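# Phone onto comic book, laptop onto its stand

## Task

Put the phone down lying flat with all of it resting on the comic book, and place the closed laptop on the laptop stand with its top face upward and one long edge resting against the stand's lips; at the end, the robot must touch neither the phone nor the laptop.

## Robot and tools

Robot: two arms, left_arm and right_arm, each ending in a parallel two-finger gripper. The fingers point along the gripper's +z axis and close along its y axis. Reported end_effector_position is the spot between the finger pads, roughly 1 cm short of the tips. Calibrated bases in the scene frame: left_arm at (+0.031, +0.243, 0) m, quat_wxyz (+1.000, 0, 0, +0.014); right_arm at (-0.029, -0.309, 0) m, quat_wxyz (+1.000, 0, 0, +0.003). A camera stand is fixed to the floor behind the arms.

Frame: scene frame, origin at table-top height halfway between the nominal bases, +z up, +x outward over the table, left_arm on the +y side (arm names do not match image sides). Positions print in metres and orientations as quat_wxyz; both can be off by a few cm, more at long reach.

Row layout (used by execute_actions and move): 14 numbers, each in [-1, 1]: dx, dy, dz, rx, ry, rz, opening for left_arm, then the same seven for right_arm. Always give all 14, even when one arm stays still. dx..rz are an offset, not a pose: measured from that arm's Hand target as it was when the action or move began, along scene axes; the rotation part (rx, ry, rz) is one rotation vector turning about the Hand target's position. Scale: 1.0 = 0.6 m or 180 degrees. Translation vectors longer than 1.0 get shortened. Within one action or one move list, every row counts from the same start, not from the row before; a new call counts from the new Hand target, so resending an offset moves further. Six zeros re-request the current Hand target. Opening is absolute: +1 fully open (0.094 m), -1 closed. A 0 in the opening slot is a real command, so resend the present opening to leave a gripper as it is.

execute_actions(actions, cameras): actions is a list of actions; each action is up to 15 rows, one per 1/30 s step, and a short action holds its final row for the rest of its 15 steps (0.5 s). Images arrive only with an empty actions list or when cameras names them (["all"], names, or []). An empty list also reports scene number and task and shows fields other results may omit.

move(target, speed, blend, opening_speed, grip_force, blocking, cameras): straight-line path for each gripper toward target, given as one 14-number row or a list of up to 15 rows, all offsets from the same Hand targets. speed: m/s, 0.002 to 4.3, default 0.25 (turn rate limited to twice it in rad/s); one value or one per target. blend: metres of corner rounding per list target; 0 means stop at each. opening_speed: rate of opening change per second on the -1..+1 scale, at least 0.2; use it to close gently on breakable items. grip_force: newtons per pad, 10 to 50, one value or one per arm; it persists, and below full force closing is slow. blocking=false returns after about 0.5 s while motion continues. Paths do not avoid obstacles or the other arm; all end together, run at most 10 s. Faster moves overshoot and lag more. Do not route close past an arm's own base. Result adds a move: line: done (within 10 mm and 2 degrees), off_target, moving, held, fault, plus limits such as paced (pose clipped) or held (steps withheld).

wait(seconds 0 to 10, cameras): holds last commands; a running move goes on. stop(cameras): brakes the running move. zoom_image(camera, region [x0,y0,x1,y1] pixels, at most 504 by 504): closer view of cam_head_left or cam_head_right (both 896x504) from the newest images. finished_scene(scene 1 or 2): ends the scene irreversibly; call only when the goal holds and nothing is gripped.

Results: Hand target is the last commanded pose after clipping; grippers often rest short of it by up to a few cm from friction or load, which alone is not contact. Re-sending zeros or the missing distance closes the gap. Orientation commands are clipped to 40 degrees from measured each step. grip_measured uses the opening scale; on a hard part under full squeeze it reads up to about 0.064 below the part's width. grip_effort_nm is gripper motor effort (negative closing) and does not mean a grasp. Joint torques: positive toward larger joint angles; entries 3 and 4 wrap at ±28 N m. Joint velocities may say within noise. Tool commands shows current commands.

Cautions: the scene fails if anything falls off the table or is left off it, or on a moderate hit or squeeze between the two arms (including one gripper closing on the other's fingers). Avoid drops, releasing moving parts, slams and hard presses; speed raises impact, and targets set deep past contact press harder. A blocked arm keeps pushing until commanded back past its gripper. Holding loads, outstretched arms or unreachable targets heat motors; MOTOR HOT appears at 85 °C and at 100 °C the arm goes limp for 30 to 60 s. Loose objects may get nudged occasionally. Joint ranges (rad): waist ±2.880, shoulder 0 to 3.142, elbow 0 to 3.019, wrist pitch -1.693 to 1.571, wrist yaw ±1.571, wrist roll ±2.094.

Each tool is called after "Request:" by a JSON object that holds its "name" and its "arguments", one argument or row to a line.

## Session

Request:
{"name": "execute_actions", "arguments": {
  "actions": []
}}

Scene clock: 0.00 s.
left_arm: end_effector_position=(+0.4918, +0.7722, +0.2721) grip_measured=+1.000 grip_effort_nm=n/a end_effector_quat_wxyz=(+0.538, +0.343, +0.763, +0.102) | right_arm: end_effector_position=(+0.0818, -0.5453, +0.1553) grip_measured=+1.000 grip_effort_nm=n/a end_effector_quat_wxyz=(-0.017, +0.931, +0.365, +0.017)
Joint positions: left_arm=[1.048 1.958 1.826 -0.907 1.087 1.594 0.094] | right_arm=[-1.159 1.066 0.823 -1.361 -0.035 1.239 0.094]
Joint velocities: within noise
Joint torques (N m): no reading
Motor temperatures (°C): left_arm=[23 25 27 24 28 25 28] | right_arm=[27 30 27 25 24 24 25]
Heat: left arm: hottest wrist yaw 28 °C; right arm: hottest shoulder 30 °C.
Hand target: left_arm +0.4940, +0.7762, +0.2939; +0.539, +0.352, +0.755, +0.121 | right_arm +0.0850, -0.5526, +0.1636; -0.006, +0.931, +0.366, +0.017
Tool commands: left_gripper/opening=+1.0 right_gripper/opening=+1.0

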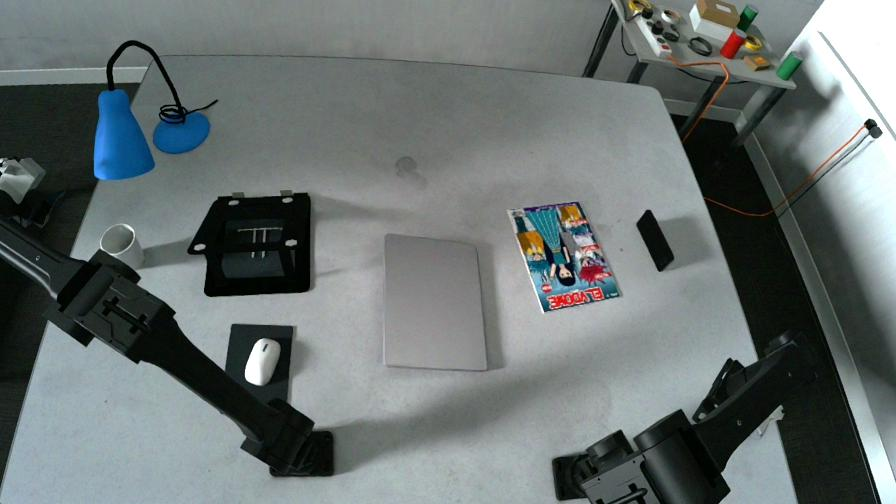

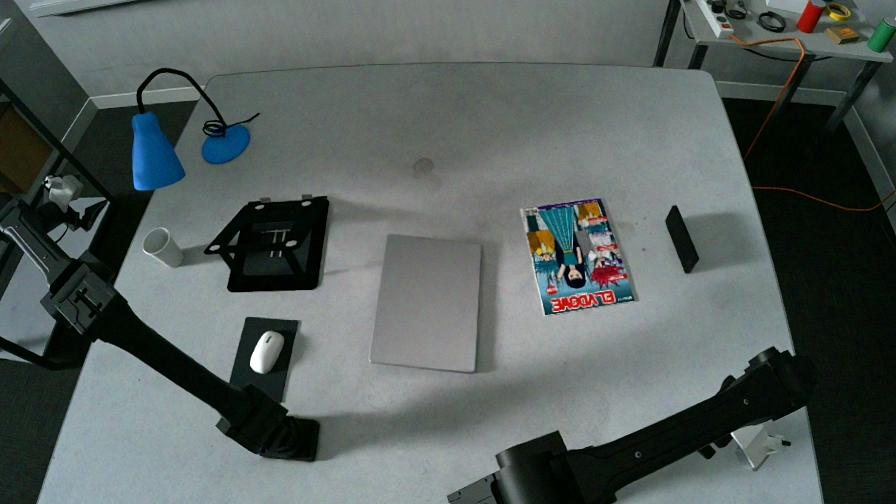

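Request:
{"name": "zoom_image", "arguments": {
  "camera": "cam_head_left",
  "region": [140, 160, 340, 320]
}}

Request:
{"name": "zoom_image", "arguments": {
  "camera": "cam_head_left",
  "region": [360, 180, 720, 390]
}}

Request:
{"name": "zoom_image", "arguments": {
  "camera": "cam_head_right",
  "region": [180, 170, 380, 320]
}}

Request:
{"name": "zoom_image", "arguments": {
  "camera": "cam_head_right",
  "region": [360, 180, 720, 390]
}}

Scaled by 2.520.

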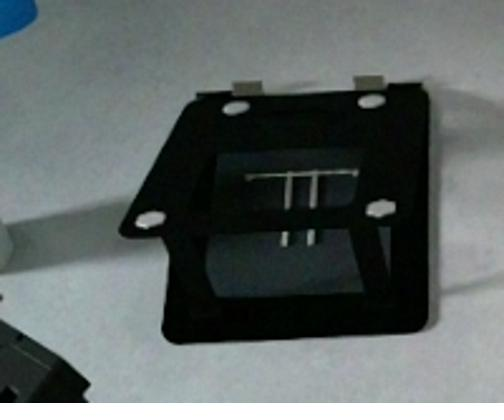

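Scaled by 1.400.

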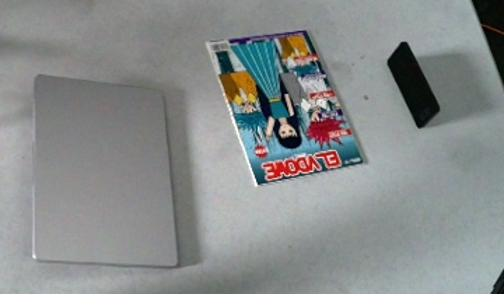

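Scaled by 2.520.

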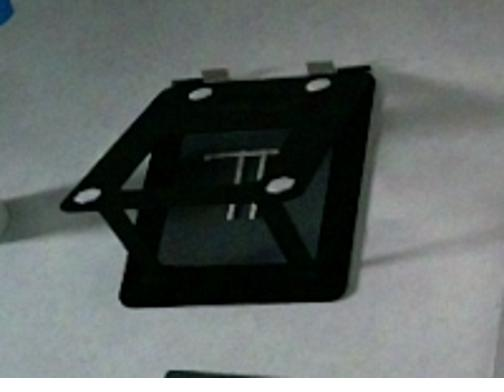

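Scaled by 1.400.

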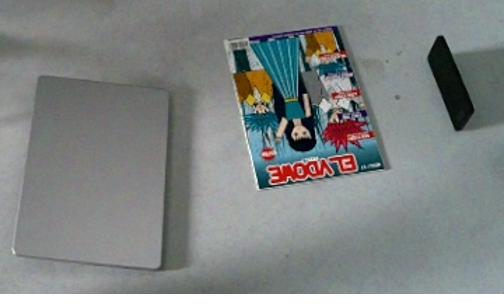

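Request:
{"name": "zoom_image", "arguments": {
  "camera": "cam_head_left",
  "region": [370, 330, 500, 390]
}}

Request:
{"name": "zoom_image", "arguments": {
  "camera": "cam_head_right",
  "region": [640, 190, 720, 290]
}}

Request:
{"name": "zoom_image", "arguments": {
  "camera": "cam_head_left",
  "region": [620, 190, 700, 290]
}}

Scaled by 3.877.

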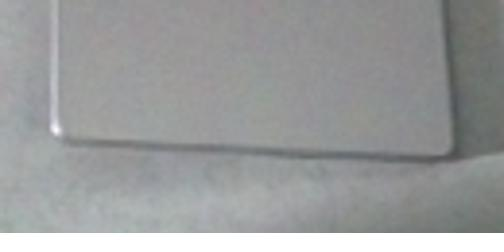

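Scaled by 5.040.

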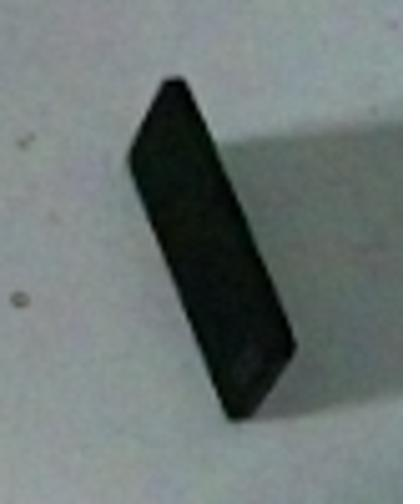

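Scaled by 5.040.

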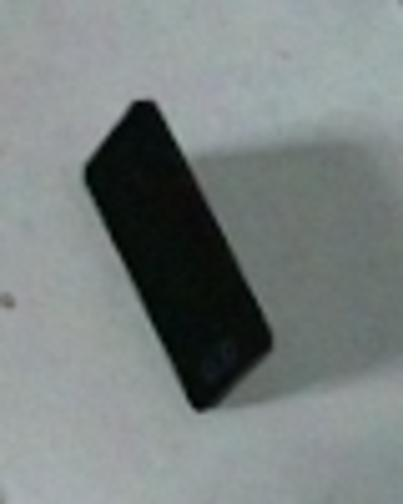

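Request:
{"name": "move", "arguments": {
  "target": [
    [-0.157,-0.9,0.177,-0.084,0.375,0.245,1,0.69,-0.046,0.144,0,0,0.811,1]
  ],
  "speed": 0.5,
  "cameras": ["all"]
}}

Scene clock: 71.30 s.
left_arm: end_effector_position=(+0.3941, +0.2404, +0.3685) grip_measured=+1.000 grip_effort_nm=0.02 end_effector_quat_wxyz=(+0.087, +0.000, +0.996, +0.000) | right_arm: end_effector_position=(+0.4830, -0.5774, +0.2427) grip_measured=+1.000 grip_effort_nm=-0.02 end_effector_quat_wxyz=(-0.023, -0.069, +0.997, +0.002)
Joint positions: left_arm=[-0.034 1.213 1.488 -1.671 -0.001 -0.007 0.094] | right_arm=[-0.481 1.895 1.955 -1.672 0.02 -0.614 0.094]
Joint torques (N m): left_arm=[-2.37 -9.82 16.61 0.23 0.02 -0.07] | right_arm=[1.08 -19.84 12.7 -0.28 0 0.1]
Motor temperatures (°C): left_arm=[23 31 33 24 28 24 27] | right_arm=[27 31 37 25 24 23 25]
Heat: left arm: hottest elbow 33 °C; right arm: hottest elbow 37 °C.
Hand target: left_arm +0.3998, +0.2362, +0.4002; -0.001, +0.000, +1.000, +0.000 | right_arm +0.4989, -0.5804, +0.2499; -0.018, -0.077, +0.997, -0.001
Off the commanded pose: left_arm 0.032 m, 10 deg | right_arm 0.018 m, 1 deg.
joint sent to its limit (left arm) — joint 4 (wrist pitch), lower limit. The joint targets are off in orientation, not in position.
joint sent to its limit (right arm) — joint 4 (wrist pitch), lower limit. The joint targets still meet the commanded pose.
move: off_target (left_arm, right_arm)

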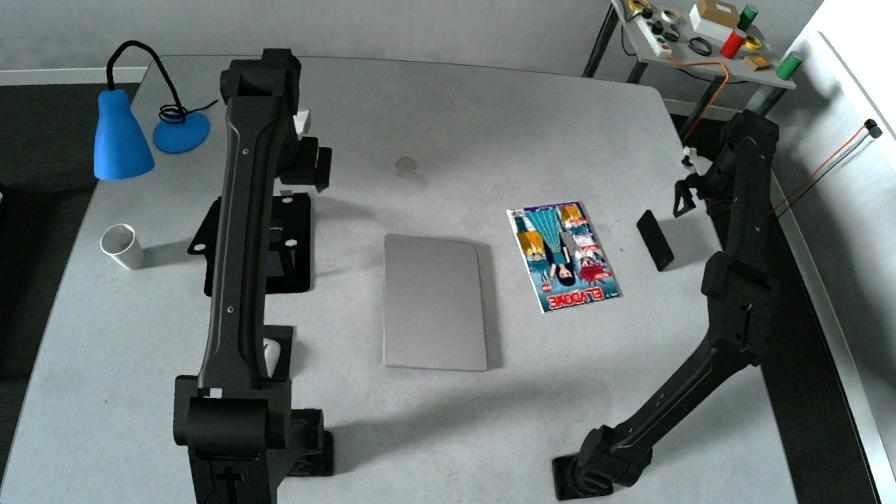

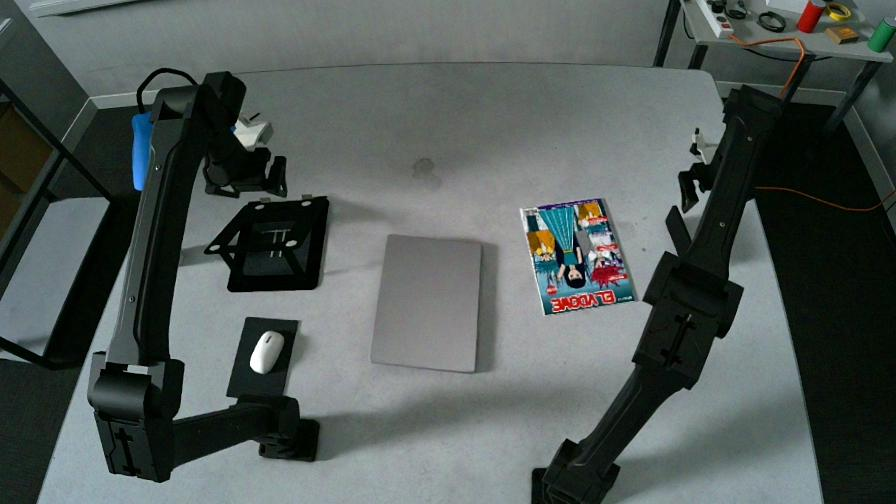

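Request:
{"name": "move", "arguments": {
  "target": [0,0,0,0,0,0,1,0.035,0.039,-0.12,0,0,0,1],
  "speed": 0.4,
  "cameras": ["all"]
}}

Request:
{"name": "zoom_image", "arguments": {
  "camera": "cam_head_left",
  "region": [600, 130, 760, 290]
}}

Request:
{"name": "zoom_image", "arguments": {
  "camera": "cam_head_right",
  "region": [620, 110, 780, 290]
}}

Scene clock: 82.50 s.
left_arm: end_effector_position=(+0.3941, +0.2404, +0.3685) grip_measured=+1.000 grip_effort_nm=0.02 end_effector_quat_wxyz=(+0.087, -0.001, +0.996, +0.000) | right_arm: end_effector_position=(+0.5165, -0.5584, +0.1911) grip_measured=+1.000 grip_effort_nm=-0.02 end_effector_quat_wxyz=(-0.013, -0.079, +0.997, -0.004)
Joint positions: left_arm=[-0.034 1.213 1.488 -1.671 -0.001 -0.007 0.094] | right_arm=[-0.427 1.942 1.89 -1.537 0.02 -0.58 0.094]
Joint torques (N m): left_arm=[-2.2 -10.34 16.8 0.32 -0.04 -0.1] | right_arm=[0.91 -21.48 7.87 0.44 -0.03 0.28]
Heat: left arm: hottest elbow 36 °C; right arm: hottest elbow 39 °C.
Hand target: left_arm +0.3998, +0.2362, +0.4002; -0.001, +0.000, +1.000, +0.000 | right_arm +0.5200, -0.5569, +0.1779; -0.018, -0.077, +0.997, -0.001
Off the commanded pose: left_arm 0.032 m, 10 deg | right_arm 0.014 m, 1 deg.
joint sent to its limit (left arm) — joint 4 (wrist pitch), lower limit. The joint targets are off in orientation, not in position.
move: off_target (left_arm, right_arm)

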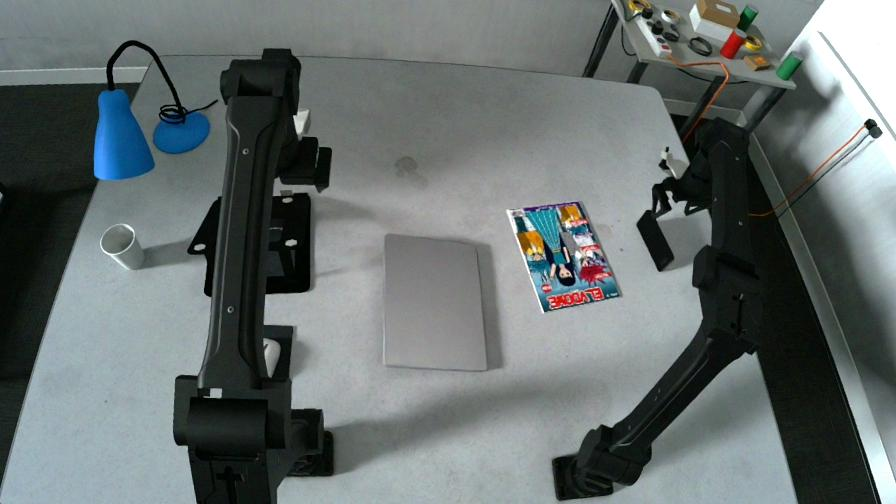

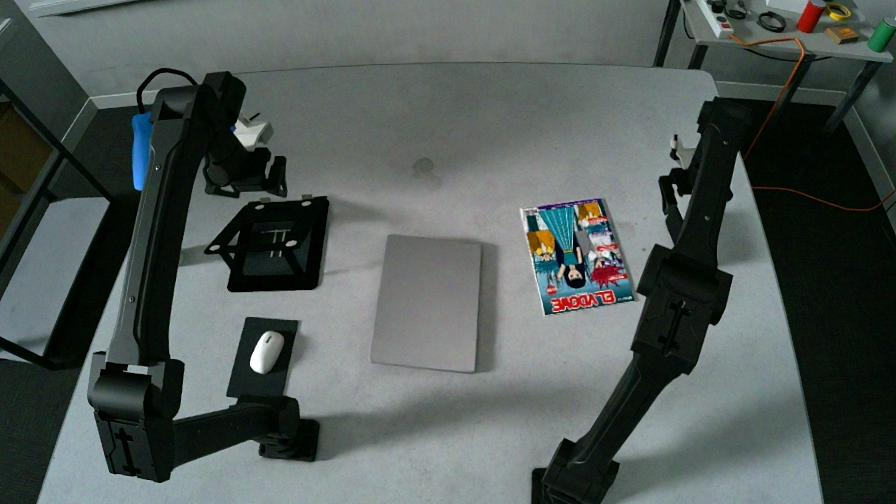

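Scaled by 3.150.

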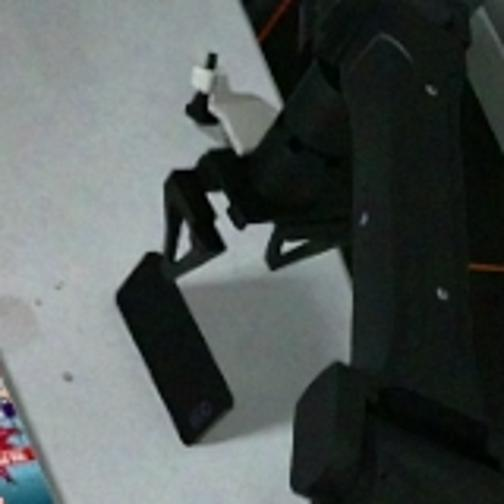

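Scaled by 2.800.

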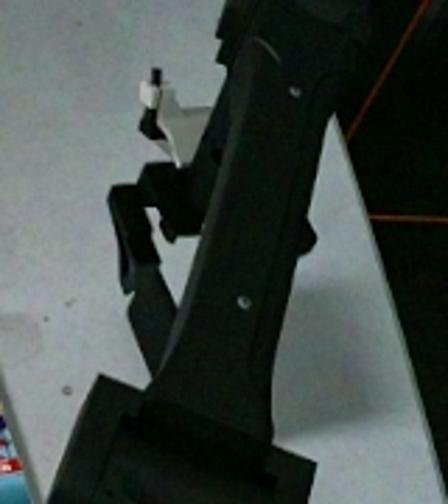

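Request:
{"name": "move", "arguments": {
  "target": [0,0,0,0,0,0,1,0.013,-0.047,-0.14,0,0,0,1],
  "speed": 0.3,
  "cameras": ["all"]
}}

Request:
{"name": "zoom_image", "arguments": {
  "camera": "cam_head_left",
  "region": [600, 170, 720, 290]
}}

Scene clock: 103.30 s.
left_arm: end_effector_position=(+0.3941, +0.2404, +0.3685) grip_measured=+1.000 grip_effort_nm=0.02 end_effector_quat_wxyz=(+0.087, -0.001, +0.996, +0.000) | right_arm: end_effector_position=(+0.5272, -0.5789, +0.1020) grip_measured=+1.000 grip_effort_nm=-0.03 end_effector_quat_wxyz=(-0.018, -0.077, +0.997, -0.001)
Joint positions: left_arm=[-0.034 1.213 1.488 -1.671 -0.001 -0.007 0.094] | right_arm=[-0.45 2.039 1.807 -1.368 0.02 -0.6 0.094]
Joint torques (N m): left_arm=[-2.14 -9.82 16.8 0.18 0 -0.11] | right_arm=[-0.03 -22.65 8.14 0.43 0 0.07]
Motor temperatures (°C): left_arm=[23 28 39 24 27 24 27] | right_arm=[27 35 36 25 24 23 25]
Heat: left arm: hottest elbow 39 °C; right arm: hottest elbow 36 °C.
Hand target: left_arm +0.3998, +0.2362, +0.4002; -0.001, +0.000, +1.000, +0.000 | right_arm +0.5278, -0.5851, +0.0938; -0.018, -0.077, +0.997, -0.001
Off the commanded pose: left_arm 0.032 m, 10 deg | right_arm 0.010 m, 0 deg.
joint sent to its limit (left arm) — joint 4 (wrist pitch), lower limit. The joint targets are off in orientation, not in position.
move: off_target (left_arm)

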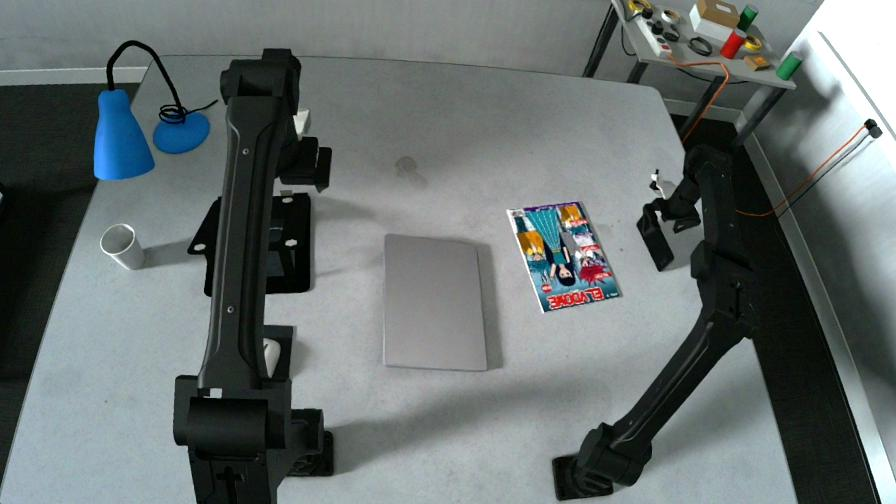

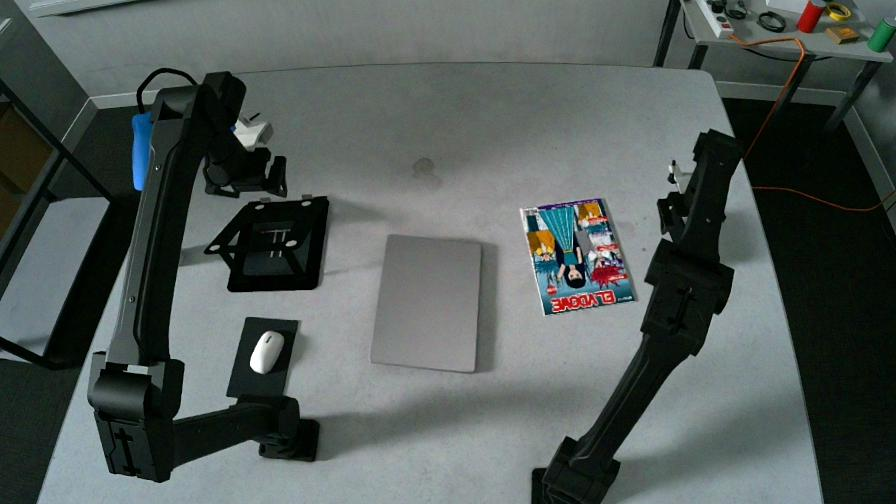

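Scaled by 4.200.

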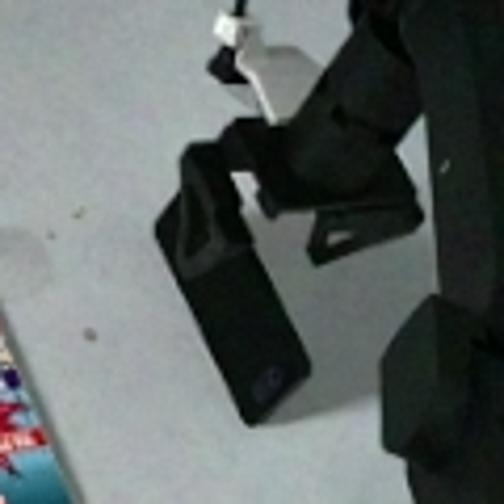

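Request:
{"name": "move", "arguments": {
  "target": [0,0,0,0,0,0,1,0,-0.007,-0.078,0,0,0,1],
  "speed": 0.2,
  "cameras": ["cam_head_left"]
}}

Request:
{"name": "zoom_image", "arguments": {
  "camera": "cam_head_left",
  "region": [600, 170, 720, 290]
}}

Scene clock: 108.20 s.
left_arm: end_effector_position=(+0.3941, +0.2404, +0.3685) grip_measured=+1.000 grip_effort_nm=0.02 end_effector_quat_wxyz=(+0.087, -0.001, +0.996, +0.000) | right_arm: end_effector_position=(+0.5326, -0.5838, +0.0662) grip_measured=+1.000 grip_effort_nm=-0.02 end_effector_quat_wxyz=(-0.008, -0.079, +0.997, -0.007)
Joint positions: left_arm=[-0.034 1.213 1.488 -1.671 -0.001 -0.007 0.094] | right_arm=[-0.454 2.07 1.761 -1.269 0.02 -0.606 0.094]
Joint torques (N m): left_arm=[-2.14 -9.93 16.81 0.44 0 -0.12] | right_arm=[-0.26 -22.42 7.27 0.69 0 0.1]
Heat: left arm: hottest elbow 40 °C; right arm: hottest shoulder 36 °C.
Hand target: left_arm +0.3998, +0.2362, +0.4002; -0.001, +0.000, +1.000, +0.000 | right_arm +0.5278, -0.5893, +0.0469; -0.018, -0.077, +0.997, -0.001
Off the commanded pose: left_arm 0.032 m, 10 deg | right_arm 0.021 m, 1 deg.
joint sent to its limit (left arm) — joint 4 (wrist pitch), lower limit. The joint targets are off in orientation, not in position.
move: off_target (left_arm, right_arm)
Images, in order (width x height): cam_head_left 896x504.

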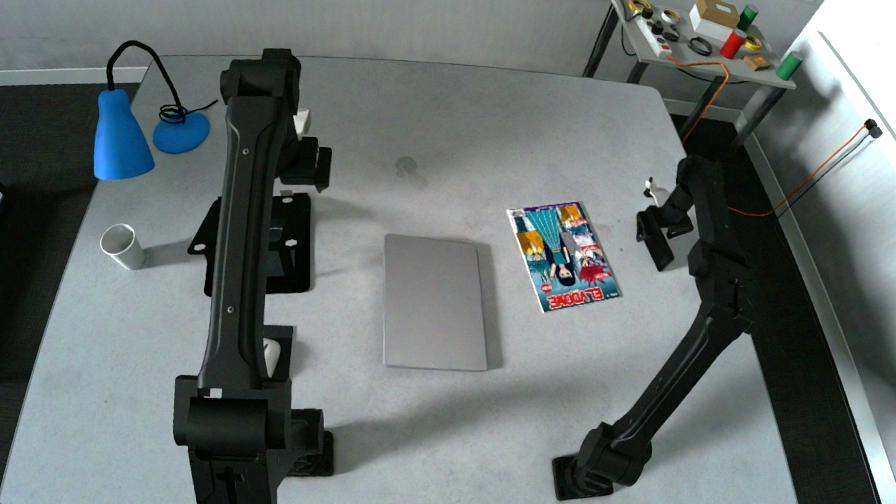

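Scaled by 4.200.

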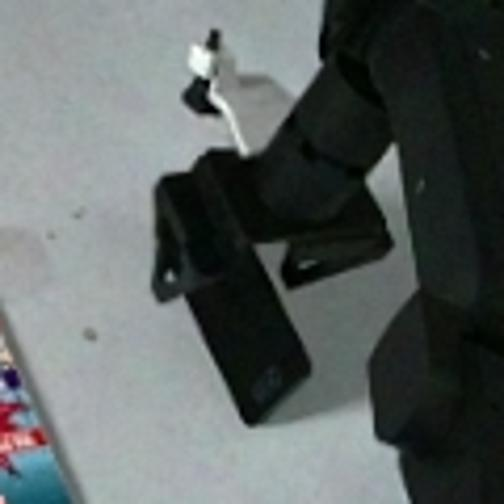

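Request:
{"name": "move", "arguments": {
  "target": [
    [0,0,0,0,0,0,1,0,0,-0.02,0,0,0,1],
    [0,0,0,0,0,0,1,0,0,-0.02,0,0,0,-0.95]
  ],
  "speed": 0.15,
  "opening_speed": 0.7,
  "grip_force": 30,
  "cameras": ["cam_head_left"]
}}

Scene clock: 119.80 s.
left_arm: end_effector_position=(+0.3941, +0.2404, +0.3685) grip_measured=+1.000 grip_effort_nm=0.02 end_effector_quat_wxyz=(+0.087, -0.001, +0.996, +0.000) | right_arm: end_effector_position=(+0.5349, -0.5859, +0.0595) grip_measured=-0.826 grip_effort_nm=-0.64 end_effector_quat_wxyz=(-0.002, -0.079, +0.997, -0.010)
Joint positions: left_arm=[-0.034 1.213 1.488 -1.671 -0.001 -0.007 0.094] | right_arm=[-0.455 2.075 1.751 -1.24 0.02 -0.608 0.008]
Joint torques (N m): left_arm=[-2.43 -9.82 16.85 0.28 -0.04 -0.1] | right_arm=[-0.15 -21.71 6.95 0.38 -0.03 0.1]
Heat: left arm: hottest elbow 41 °C; right arm: hottest elbow 35 °C.
Hand target: left_arm +0.3998, +0.2362, +0.4002; -0.001, +0.000, +1.000, +0.000 | right_arm +0.5279, -0.5893, +0.0352; -0.018, -0.077, +0.997, -0.001
Off the commanded pose: left_arm 0.032 m, 10 deg | right_arm 0.026 m, 2 deg.
joint sent to its limit (left arm) — joint 4 (wrist pitch), lower limit. The joint targets are off in orientation, not in position.
grip_force (N): 30, 30
move: off_target (left_arm, right_arm); target 2's new opening was sent with right_arm's hand 0.026 m and 2 deg from that target
Images, in order (width x height): cam_head_left 896x504.

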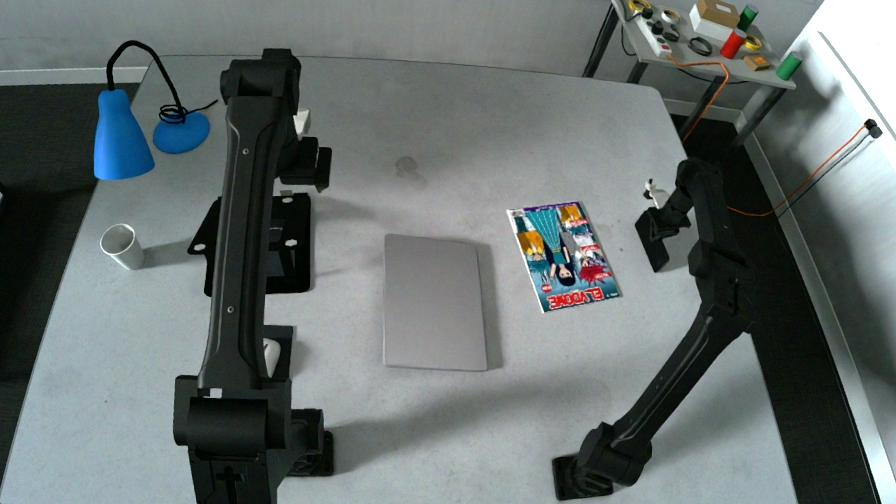

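Request:
{"name": "move", "arguments": {
  "target": [
    [0,0,0,0,0,0,1,0,0,0.25,0,0,0,-0.95],
    [0,0,0,0,0,0,1,-0.02,0.357,0.3,0.302,0.048,0,-0.95]
  ],
  "speed": 0.3,
  "blend": [0.05,0],
  "cameras": ["all"]
}}

Request:
{"name": "zoom_image", "arguments": {
  "camera": "cam_head_left",
  "region": [480, 130, 680, 330]
}}

Request:
{"name": "zoom_image", "arguments": {
  "camera": "cam_head_right",
  "region": [480, 130, 680, 330]
}}

Scene clock: 129.43 s.
left_arm: end_effector_position=(+0.3941, +0.2404, +0.3685) grip_measured=+1.000 grip_effort_nm=0.02 end_effector_quat_wxyz=(+0.087, -0.001, +0.996, +0.000) | right_arm: end_effector_position=(+0.5217, -0.3820, +0.1961) grip_measured=-0.827 grip_effort_nm=-0.67 end_effector_quat_wxyz=(+0.048, -0.026, +0.910, +0.412)
Joint positions: left_arm=[-0.034 1.213 1.488 -1.671 -0.001 -0.007 0.094] | right_arm=[-0.365 1.947 1.744 -1.668 -0.814 -0.547 0.008]
Joint torques (N m): left_arm=[-2.55 -10.23 16.8 0.35 -0.03 -0.08] | right_arm=[1.08 -25 7.1 -0.8 -0.66 0.17]
Heat: left arm: hottest elbow 41 °C; right arm: hottest shoulder 35 °C.
Hand target: left_arm +0.3998, +0.2362, +0.4002; -0.001, +0.000, +1.000, +0.000 | right_arm +0.5159, -0.3753, +0.2151; -0.053, -0.077, +0.883, +0.460
Off the commanded pose: left_arm 0.032 m, 10 deg | right_arm 0.021 m, 14 deg.
joint sent to its limit (left arm) — joint 4 (wrist pitch), lower limit. The joint targets are off in orientation, not in position.
joint sent to its limit (right arm) — joint 4 (wrist pitch), lower limit. The joint targets are off in orientation, not in position.
grip_force (N): 30, 30
move: off_target (left_arm, right_arm)

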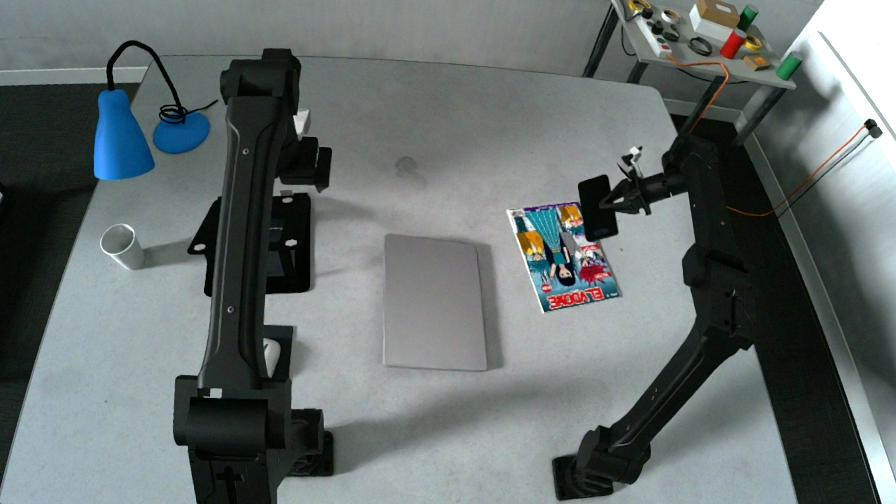

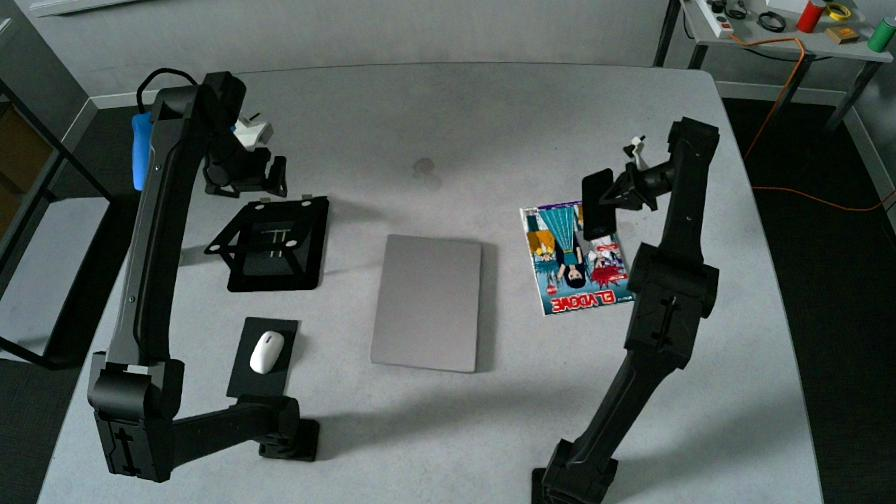

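Scaled by 2.520.

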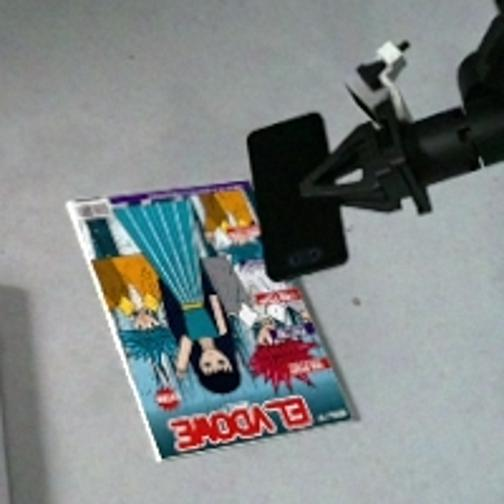

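Scaled by 2.520.

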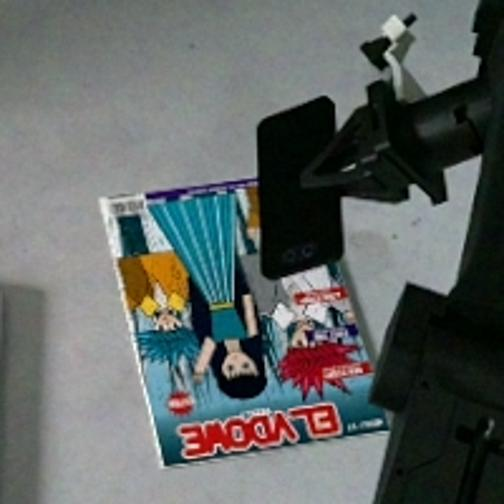

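Request:
{"name": "move", "arguments": {
  "target": [0,0,0,0,0,0,1,-0.065,0.038,-0.208,0,0,0,-0.95],
  "speed": 0.25,
  "cameras": ["all"]
}}

Request:
{"name": "zoom_image", "arguments": {
  "camera": "cam_head_left",
  "region": [480, 150, 680, 350]
}}

Request:
{"name": "zoom_image", "arguments": {
  "camera": "cam_head_right",
  "region": [480, 150, 680, 350]
}}

Scene clock: 134.63 s.
left_arm: end_effector_position=(+0.3941, +0.2404, +0.3685) grip_measured=+1.000 grip_effort_nm=0.02 end_effector_quat_wxyz=(+0.087, -0.001, +0.996, +0.000) | right_arm: end_effector_position=(+0.4771, -0.3584, +0.0865) grip_measured=-0.827 grip_effort_nm=-0.67 end_effector_quat_wxyz=(-0.040, -0.066, +0.889, +0.451)
Joint positions: left_arm=[-0.034 1.213 1.488 -1.671 -0.001 -0.007 0.094] | right_arm=[-0.346 2.075 1.589 -1.668 -0.785 -0.737 0.008]
Joint torques (N m): left_arm=[-1.55 -10.34 16.81 0.43 0.01 -0.08] | right_arm=[1.32 -22.53 6.54 -1.22 -0.49 0.09]
Heat: left arm: hottest elbow 42 °C; right arm: hottest shoulder 36 °C.
Hand target: left_arm +0.3998, +0.2362, +0.4002; -0.001, +0.000, +1.000, +0.000 | right_arm +0.4768, -0.3523, +0.0903; -0.053, -0.077, +0.883, +0.460
Off the commanded pose: left_arm 0.032 m, 10 deg | right_arm 0.007 m, 2 deg.
joint sent to its limit (left arm) — joint 4 (wrist pitch), lower limit. The joint targets are off in orientation, not in position.
joint sent to its limit (right arm) — joint 4 (wrist pitch), lower limit. The joint targets still meet the commanded pose.
grip_force (N): 30, 30
move: off_target (left_arm)

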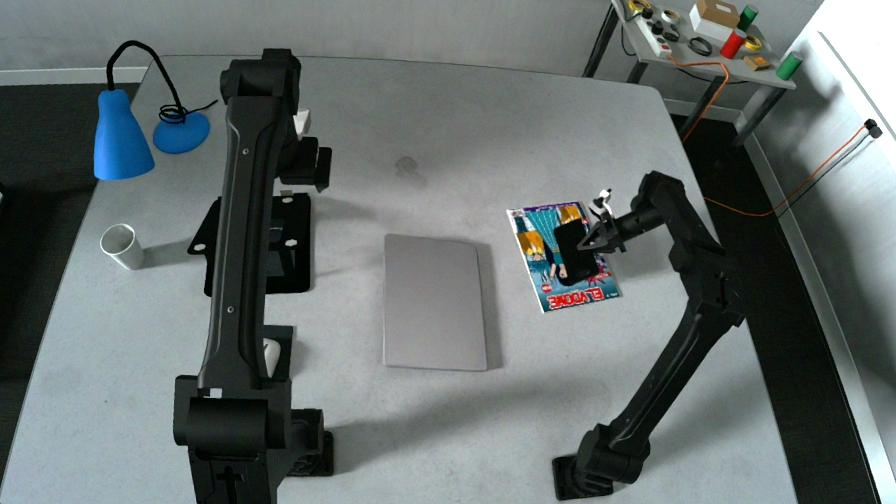

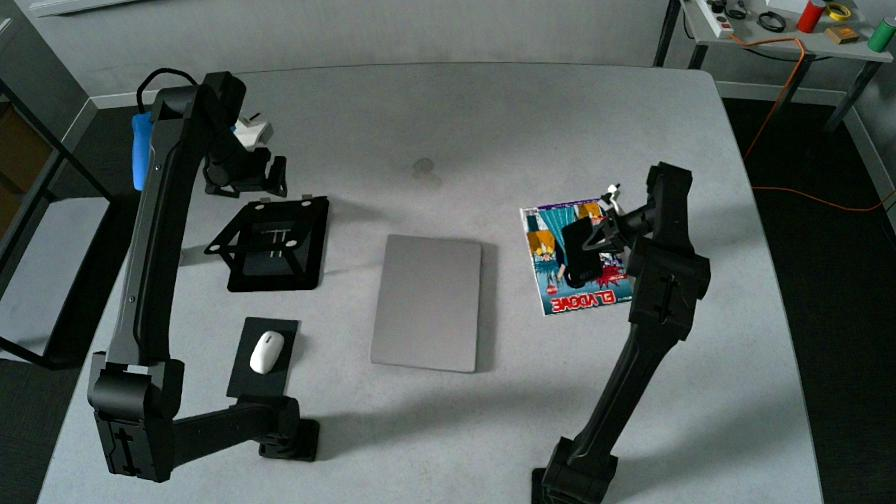

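Scaled by 2.520.

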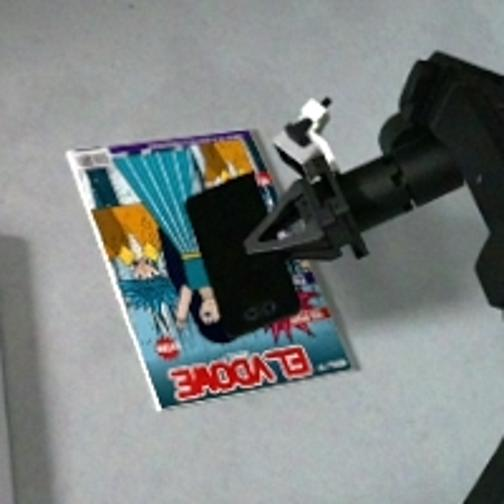

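Scaled by 2.520.

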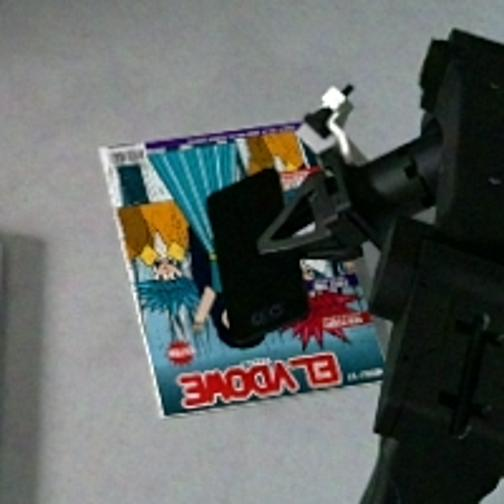

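Request:
{"name": "move", "arguments": {
  "target": [0,0,0,0,0,0,1,0,0.01,-0.0905,0.043,0.007,0,-0.95],
  "speed": 0.12,
  "cameras": ["all"]
}}

Request:
{"name": "zoom_image", "arguments": {
  "camera": "cam_head_left",
  "region": [480, 150, 680, 350]
}}

Scene clock: 140.20 s.
left_arm: end_effector_position=(+0.3941, +0.2404, +0.3685) grip_measured=+1.000 grip_effort_nm=0.02 end_effector_quat_wxyz=(+0.087, -0.001, +0.996, +0.000) | right_arm: end_effector_position=(+0.4792, -0.3484, +0.0391) grip_measured=-0.827 grip_effort_nm=-0.67 end_effector_quat_wxyz=(-0.038, -0.072, +0.860, +0.503)
Joint positions: left_arm=[-0.034 1.213 1.488 -1.671 -0.001 -0.007 0.094] | right_arm=[-0.346 2.194 1.589 -1.668 -0.872 -0.845 0.008]
Joint torques (N m): left_arm=[-2.14 -9.76 16.75 0.2 0 -0.04] | right_arm=[0.56 -21.71 5.52 -1.35 -0.53 0.02]
Heat: left arm: hottest elbow 42 °C; right arm: hottest shoulder 36 °C.
Hand target: left_arm +0.3998, +0.2362, +0.4002; -0.001, +0.000, +1.000, +0.000 | right_arm +0.4768, -0.3463, +0.0359; -0.058, -0.075, +0.849, +0.519
Off the commanded pose: left_arm 0.032 m, 10 deg | right_arm 0.004 m, 3 deg.
joint sent to its limit (left arm) — joint 4 (wrist pitch), lower limit. The joint targets are off in orientation, not in position.
joint sent to its limit (right arm) — joint 4 (wrist pitch), lower limit. The joint targets still meet the commanded pose.
grip_force (N): 30, 30
move: off_target (left_arm, right_arm)

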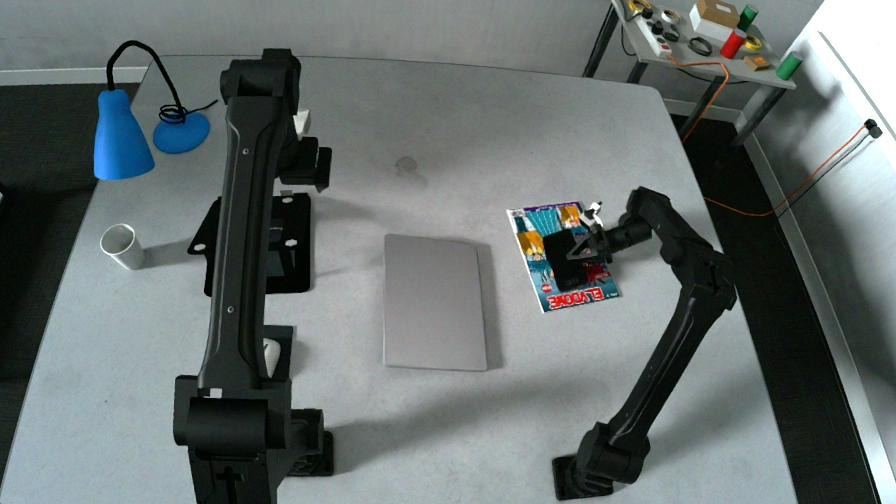

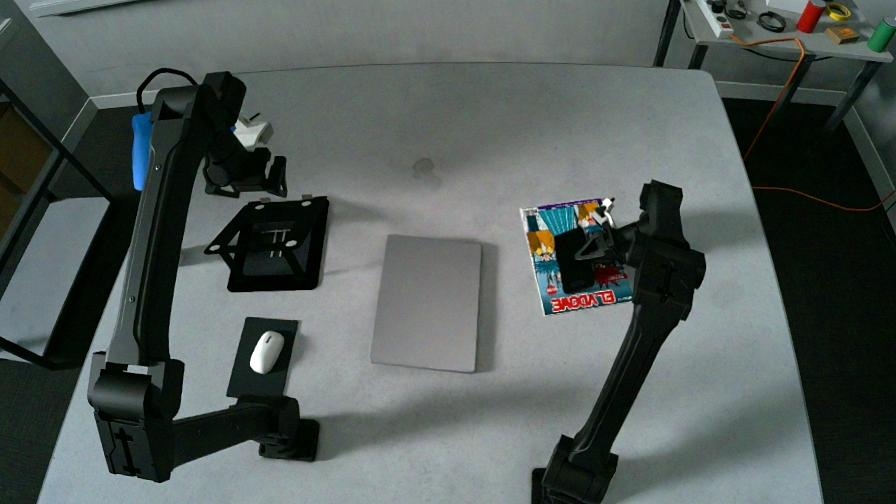

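Scaled by 2.520.

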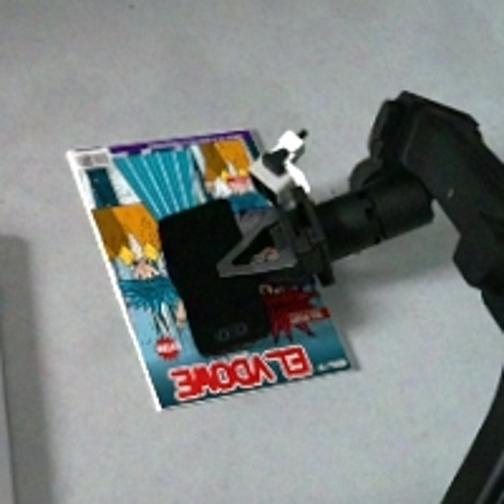

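Request:
{"name": "move", "arguments": {
  "target": [
    [0,0,0,0,0,0,1,0,0,-0.005,0,0,0,-0.6],
    [0,0,0,0,0,0,1,0.02,-0.125,0.067,0,0,0,-0.6]
  ],
  "speed": 0.12,
  "opening_speed": 0.5,
  "cameras": ["all"]
}}

Request:
{"name": "zoom_image", "arguments": {
  "camera": "cam_head_left",
  "region": [480, 150, 680, 350]
}}

Scene clock: 149.17 s.
left_arm: end_effector_position=(+0.3941, +0.2404, +0.3685) grip_measured=+1.000 grip_effort_nm=0.02 end_effector_quat_wxyz=(+0.087, -0.001, +0.996, +0.000) | right_arm: end_effector_position=(+0.4762, -0.4115, +0.0593) grip_measured=-0.601 grip_effort_nm=0.06 end_effector_quat_wxyz=(-0.006, -0.038, +0.878, +0.476)
Joint positions: left_arm=[-0.034 1.213 1.488 -1.671 -0.001 -0.007 0.094] | right_arm=[-0.454 2.151 1.611 -1.668 -0.823 -0.821 0.019]
Joint torques (N m): left_arm=[-2.43 -10.4 16.73 0.32 -0.02 -0.06] | right_arm=[0.09 -24.06 9.32 -1.26 -0.33 0.13]
Heat: left arm: hottest elbow 42 °C; right arm: hottest shoulder 37 °C.
Hand target: left_arm +0.3998, +0.2362, +0.4002; -0.001, +0.000, +1.000, +0.000 | right_arm +0.4889, -0.4214, +0.0762; -0.058, -0.075, +0.849, +0.519
Off the commanded pose: left_arm 0.032 m, 10 deg | right_arm 0.023 m, 9 deg.
joint sent to its limit (left arm) — joint 4 (wrist pitch), lower limit. The joint targets are off in orientation, not in position.
joint sent to its limit (right arm) — joint 4 (wrist pitch), lower limit. The joint targets are off in orientation, not in position.
grip_force (N): 30, 30
move: off_target (left_arm, right_arm)

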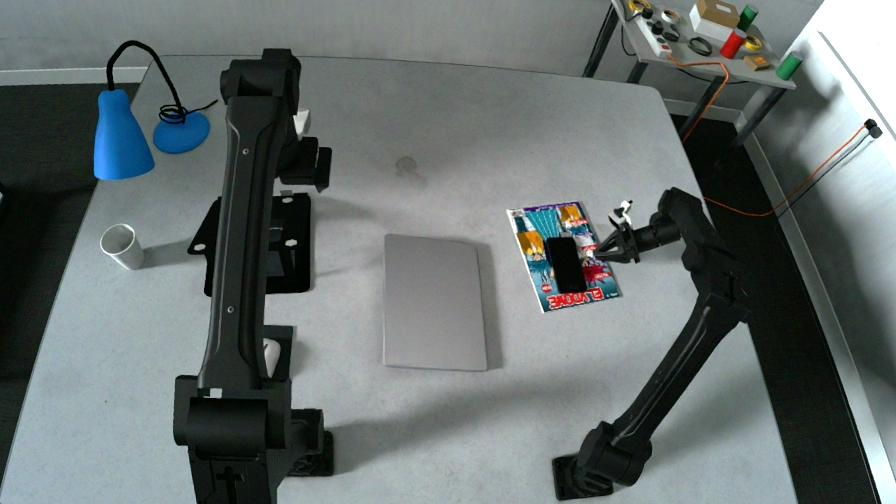

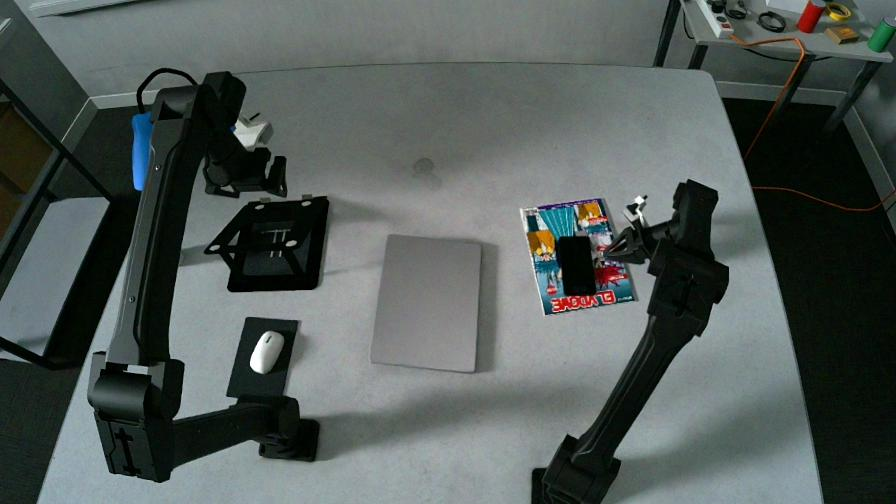

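Scaled by 2.520.

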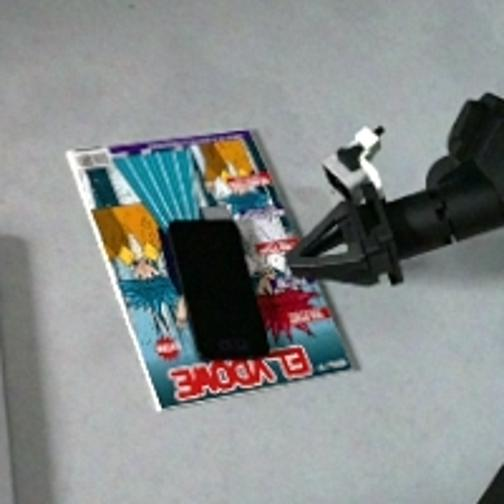

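Request:
{"name": "move", "arguments": {
  "target": [
    [-0.1,0.2,-0.05,0,0,0,1,0.0,-0.05,0.2,0,0,0,-0.6],
    [-0.25,0.52,-0.15,0,0,0,1,0.052,0.41,0.12,-0.236,-0.295,0.396,-1]
  ],
  "speed": 0.4,
  "blend": [0.05,0],
  "cameras": ["all"]
}}

Request:
{"name": "zoom_image", "arguments": {
  "camera": "cam_head_left",
  "region": [150, 150, 350, 350]
}}

Scene clock: 191.00 s.
left_arm: end_effector_position=(+0.2485, +0.5388, +0.2957) grip_measured=+1.000 grip_effort_nm=0.02 end_effector_quat_wxyz=(-0.007, +0.001, +1.000, -0.009) | right_arm: end_effector_position=(+0.5223, -0.1746, +0.1415) grip_measured=-0.991 grip_effort_nm=-0.50 end_effector_quat_wxyz=(+0.007, +0.705, -0.709, -0.005)
Joint positions: left_arm=[0.909 1.317 1.394 -1.671 0 0.94 0.094] | right_arm=[0.235 1.871 1.653 -1.371 -0.001 -1.325 0]
Joint torques (N m): left_arm=[-0.62 -10.81 14.24 -0.03 -0.03 0.09] | right_arm=[0.56 -23.3 7.02 0.42 0.03 0.09]
Heat: left arm: hottest elbow 42 °C; right arm: hottest shoulder 38 °C.
Hand target: left_arm +0.2497, +0.5482, +0.3102; -0.001, +0.000, +1.000, +0.000 | right_arm +0.5201, -0.1753, +0.1482; +0.000, +0.708, -0.706, +0.001
Off the commanded pose: left_arm 0.017 m, 1 deg | right_arm 0.007 m, 1 deg.
joint sent to its limit (left arm) — joint 4 (wrist pitch), lower limit. The joint targets still meet the commanded pose.
grip_force (N): 30, 30
move: off_target (left_arm)

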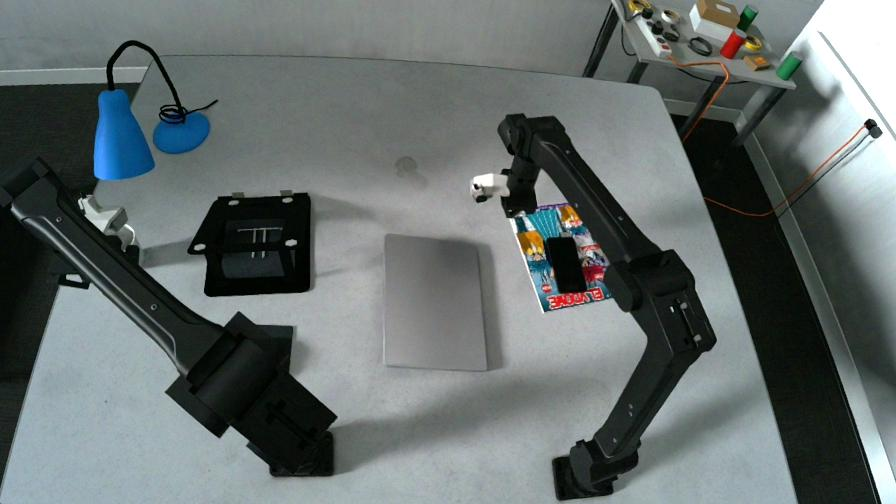

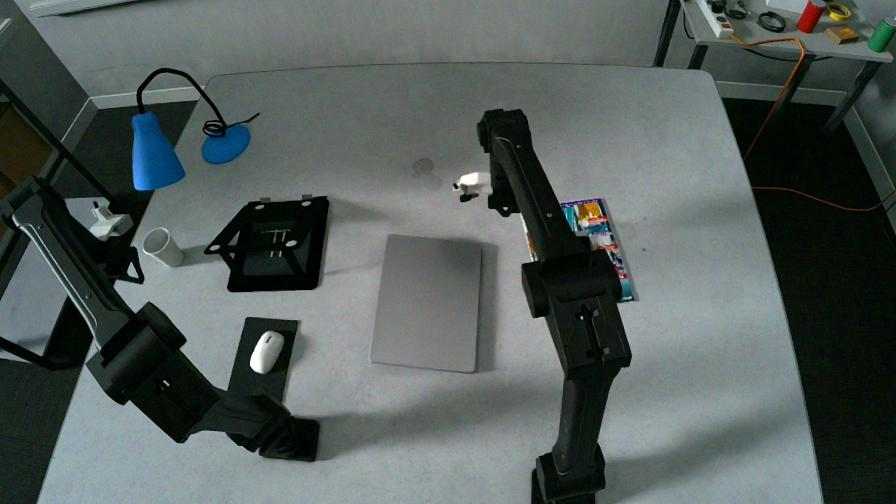

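Scaled by 2.520.

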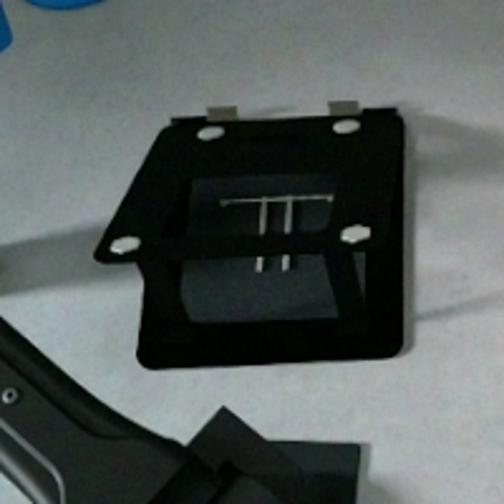

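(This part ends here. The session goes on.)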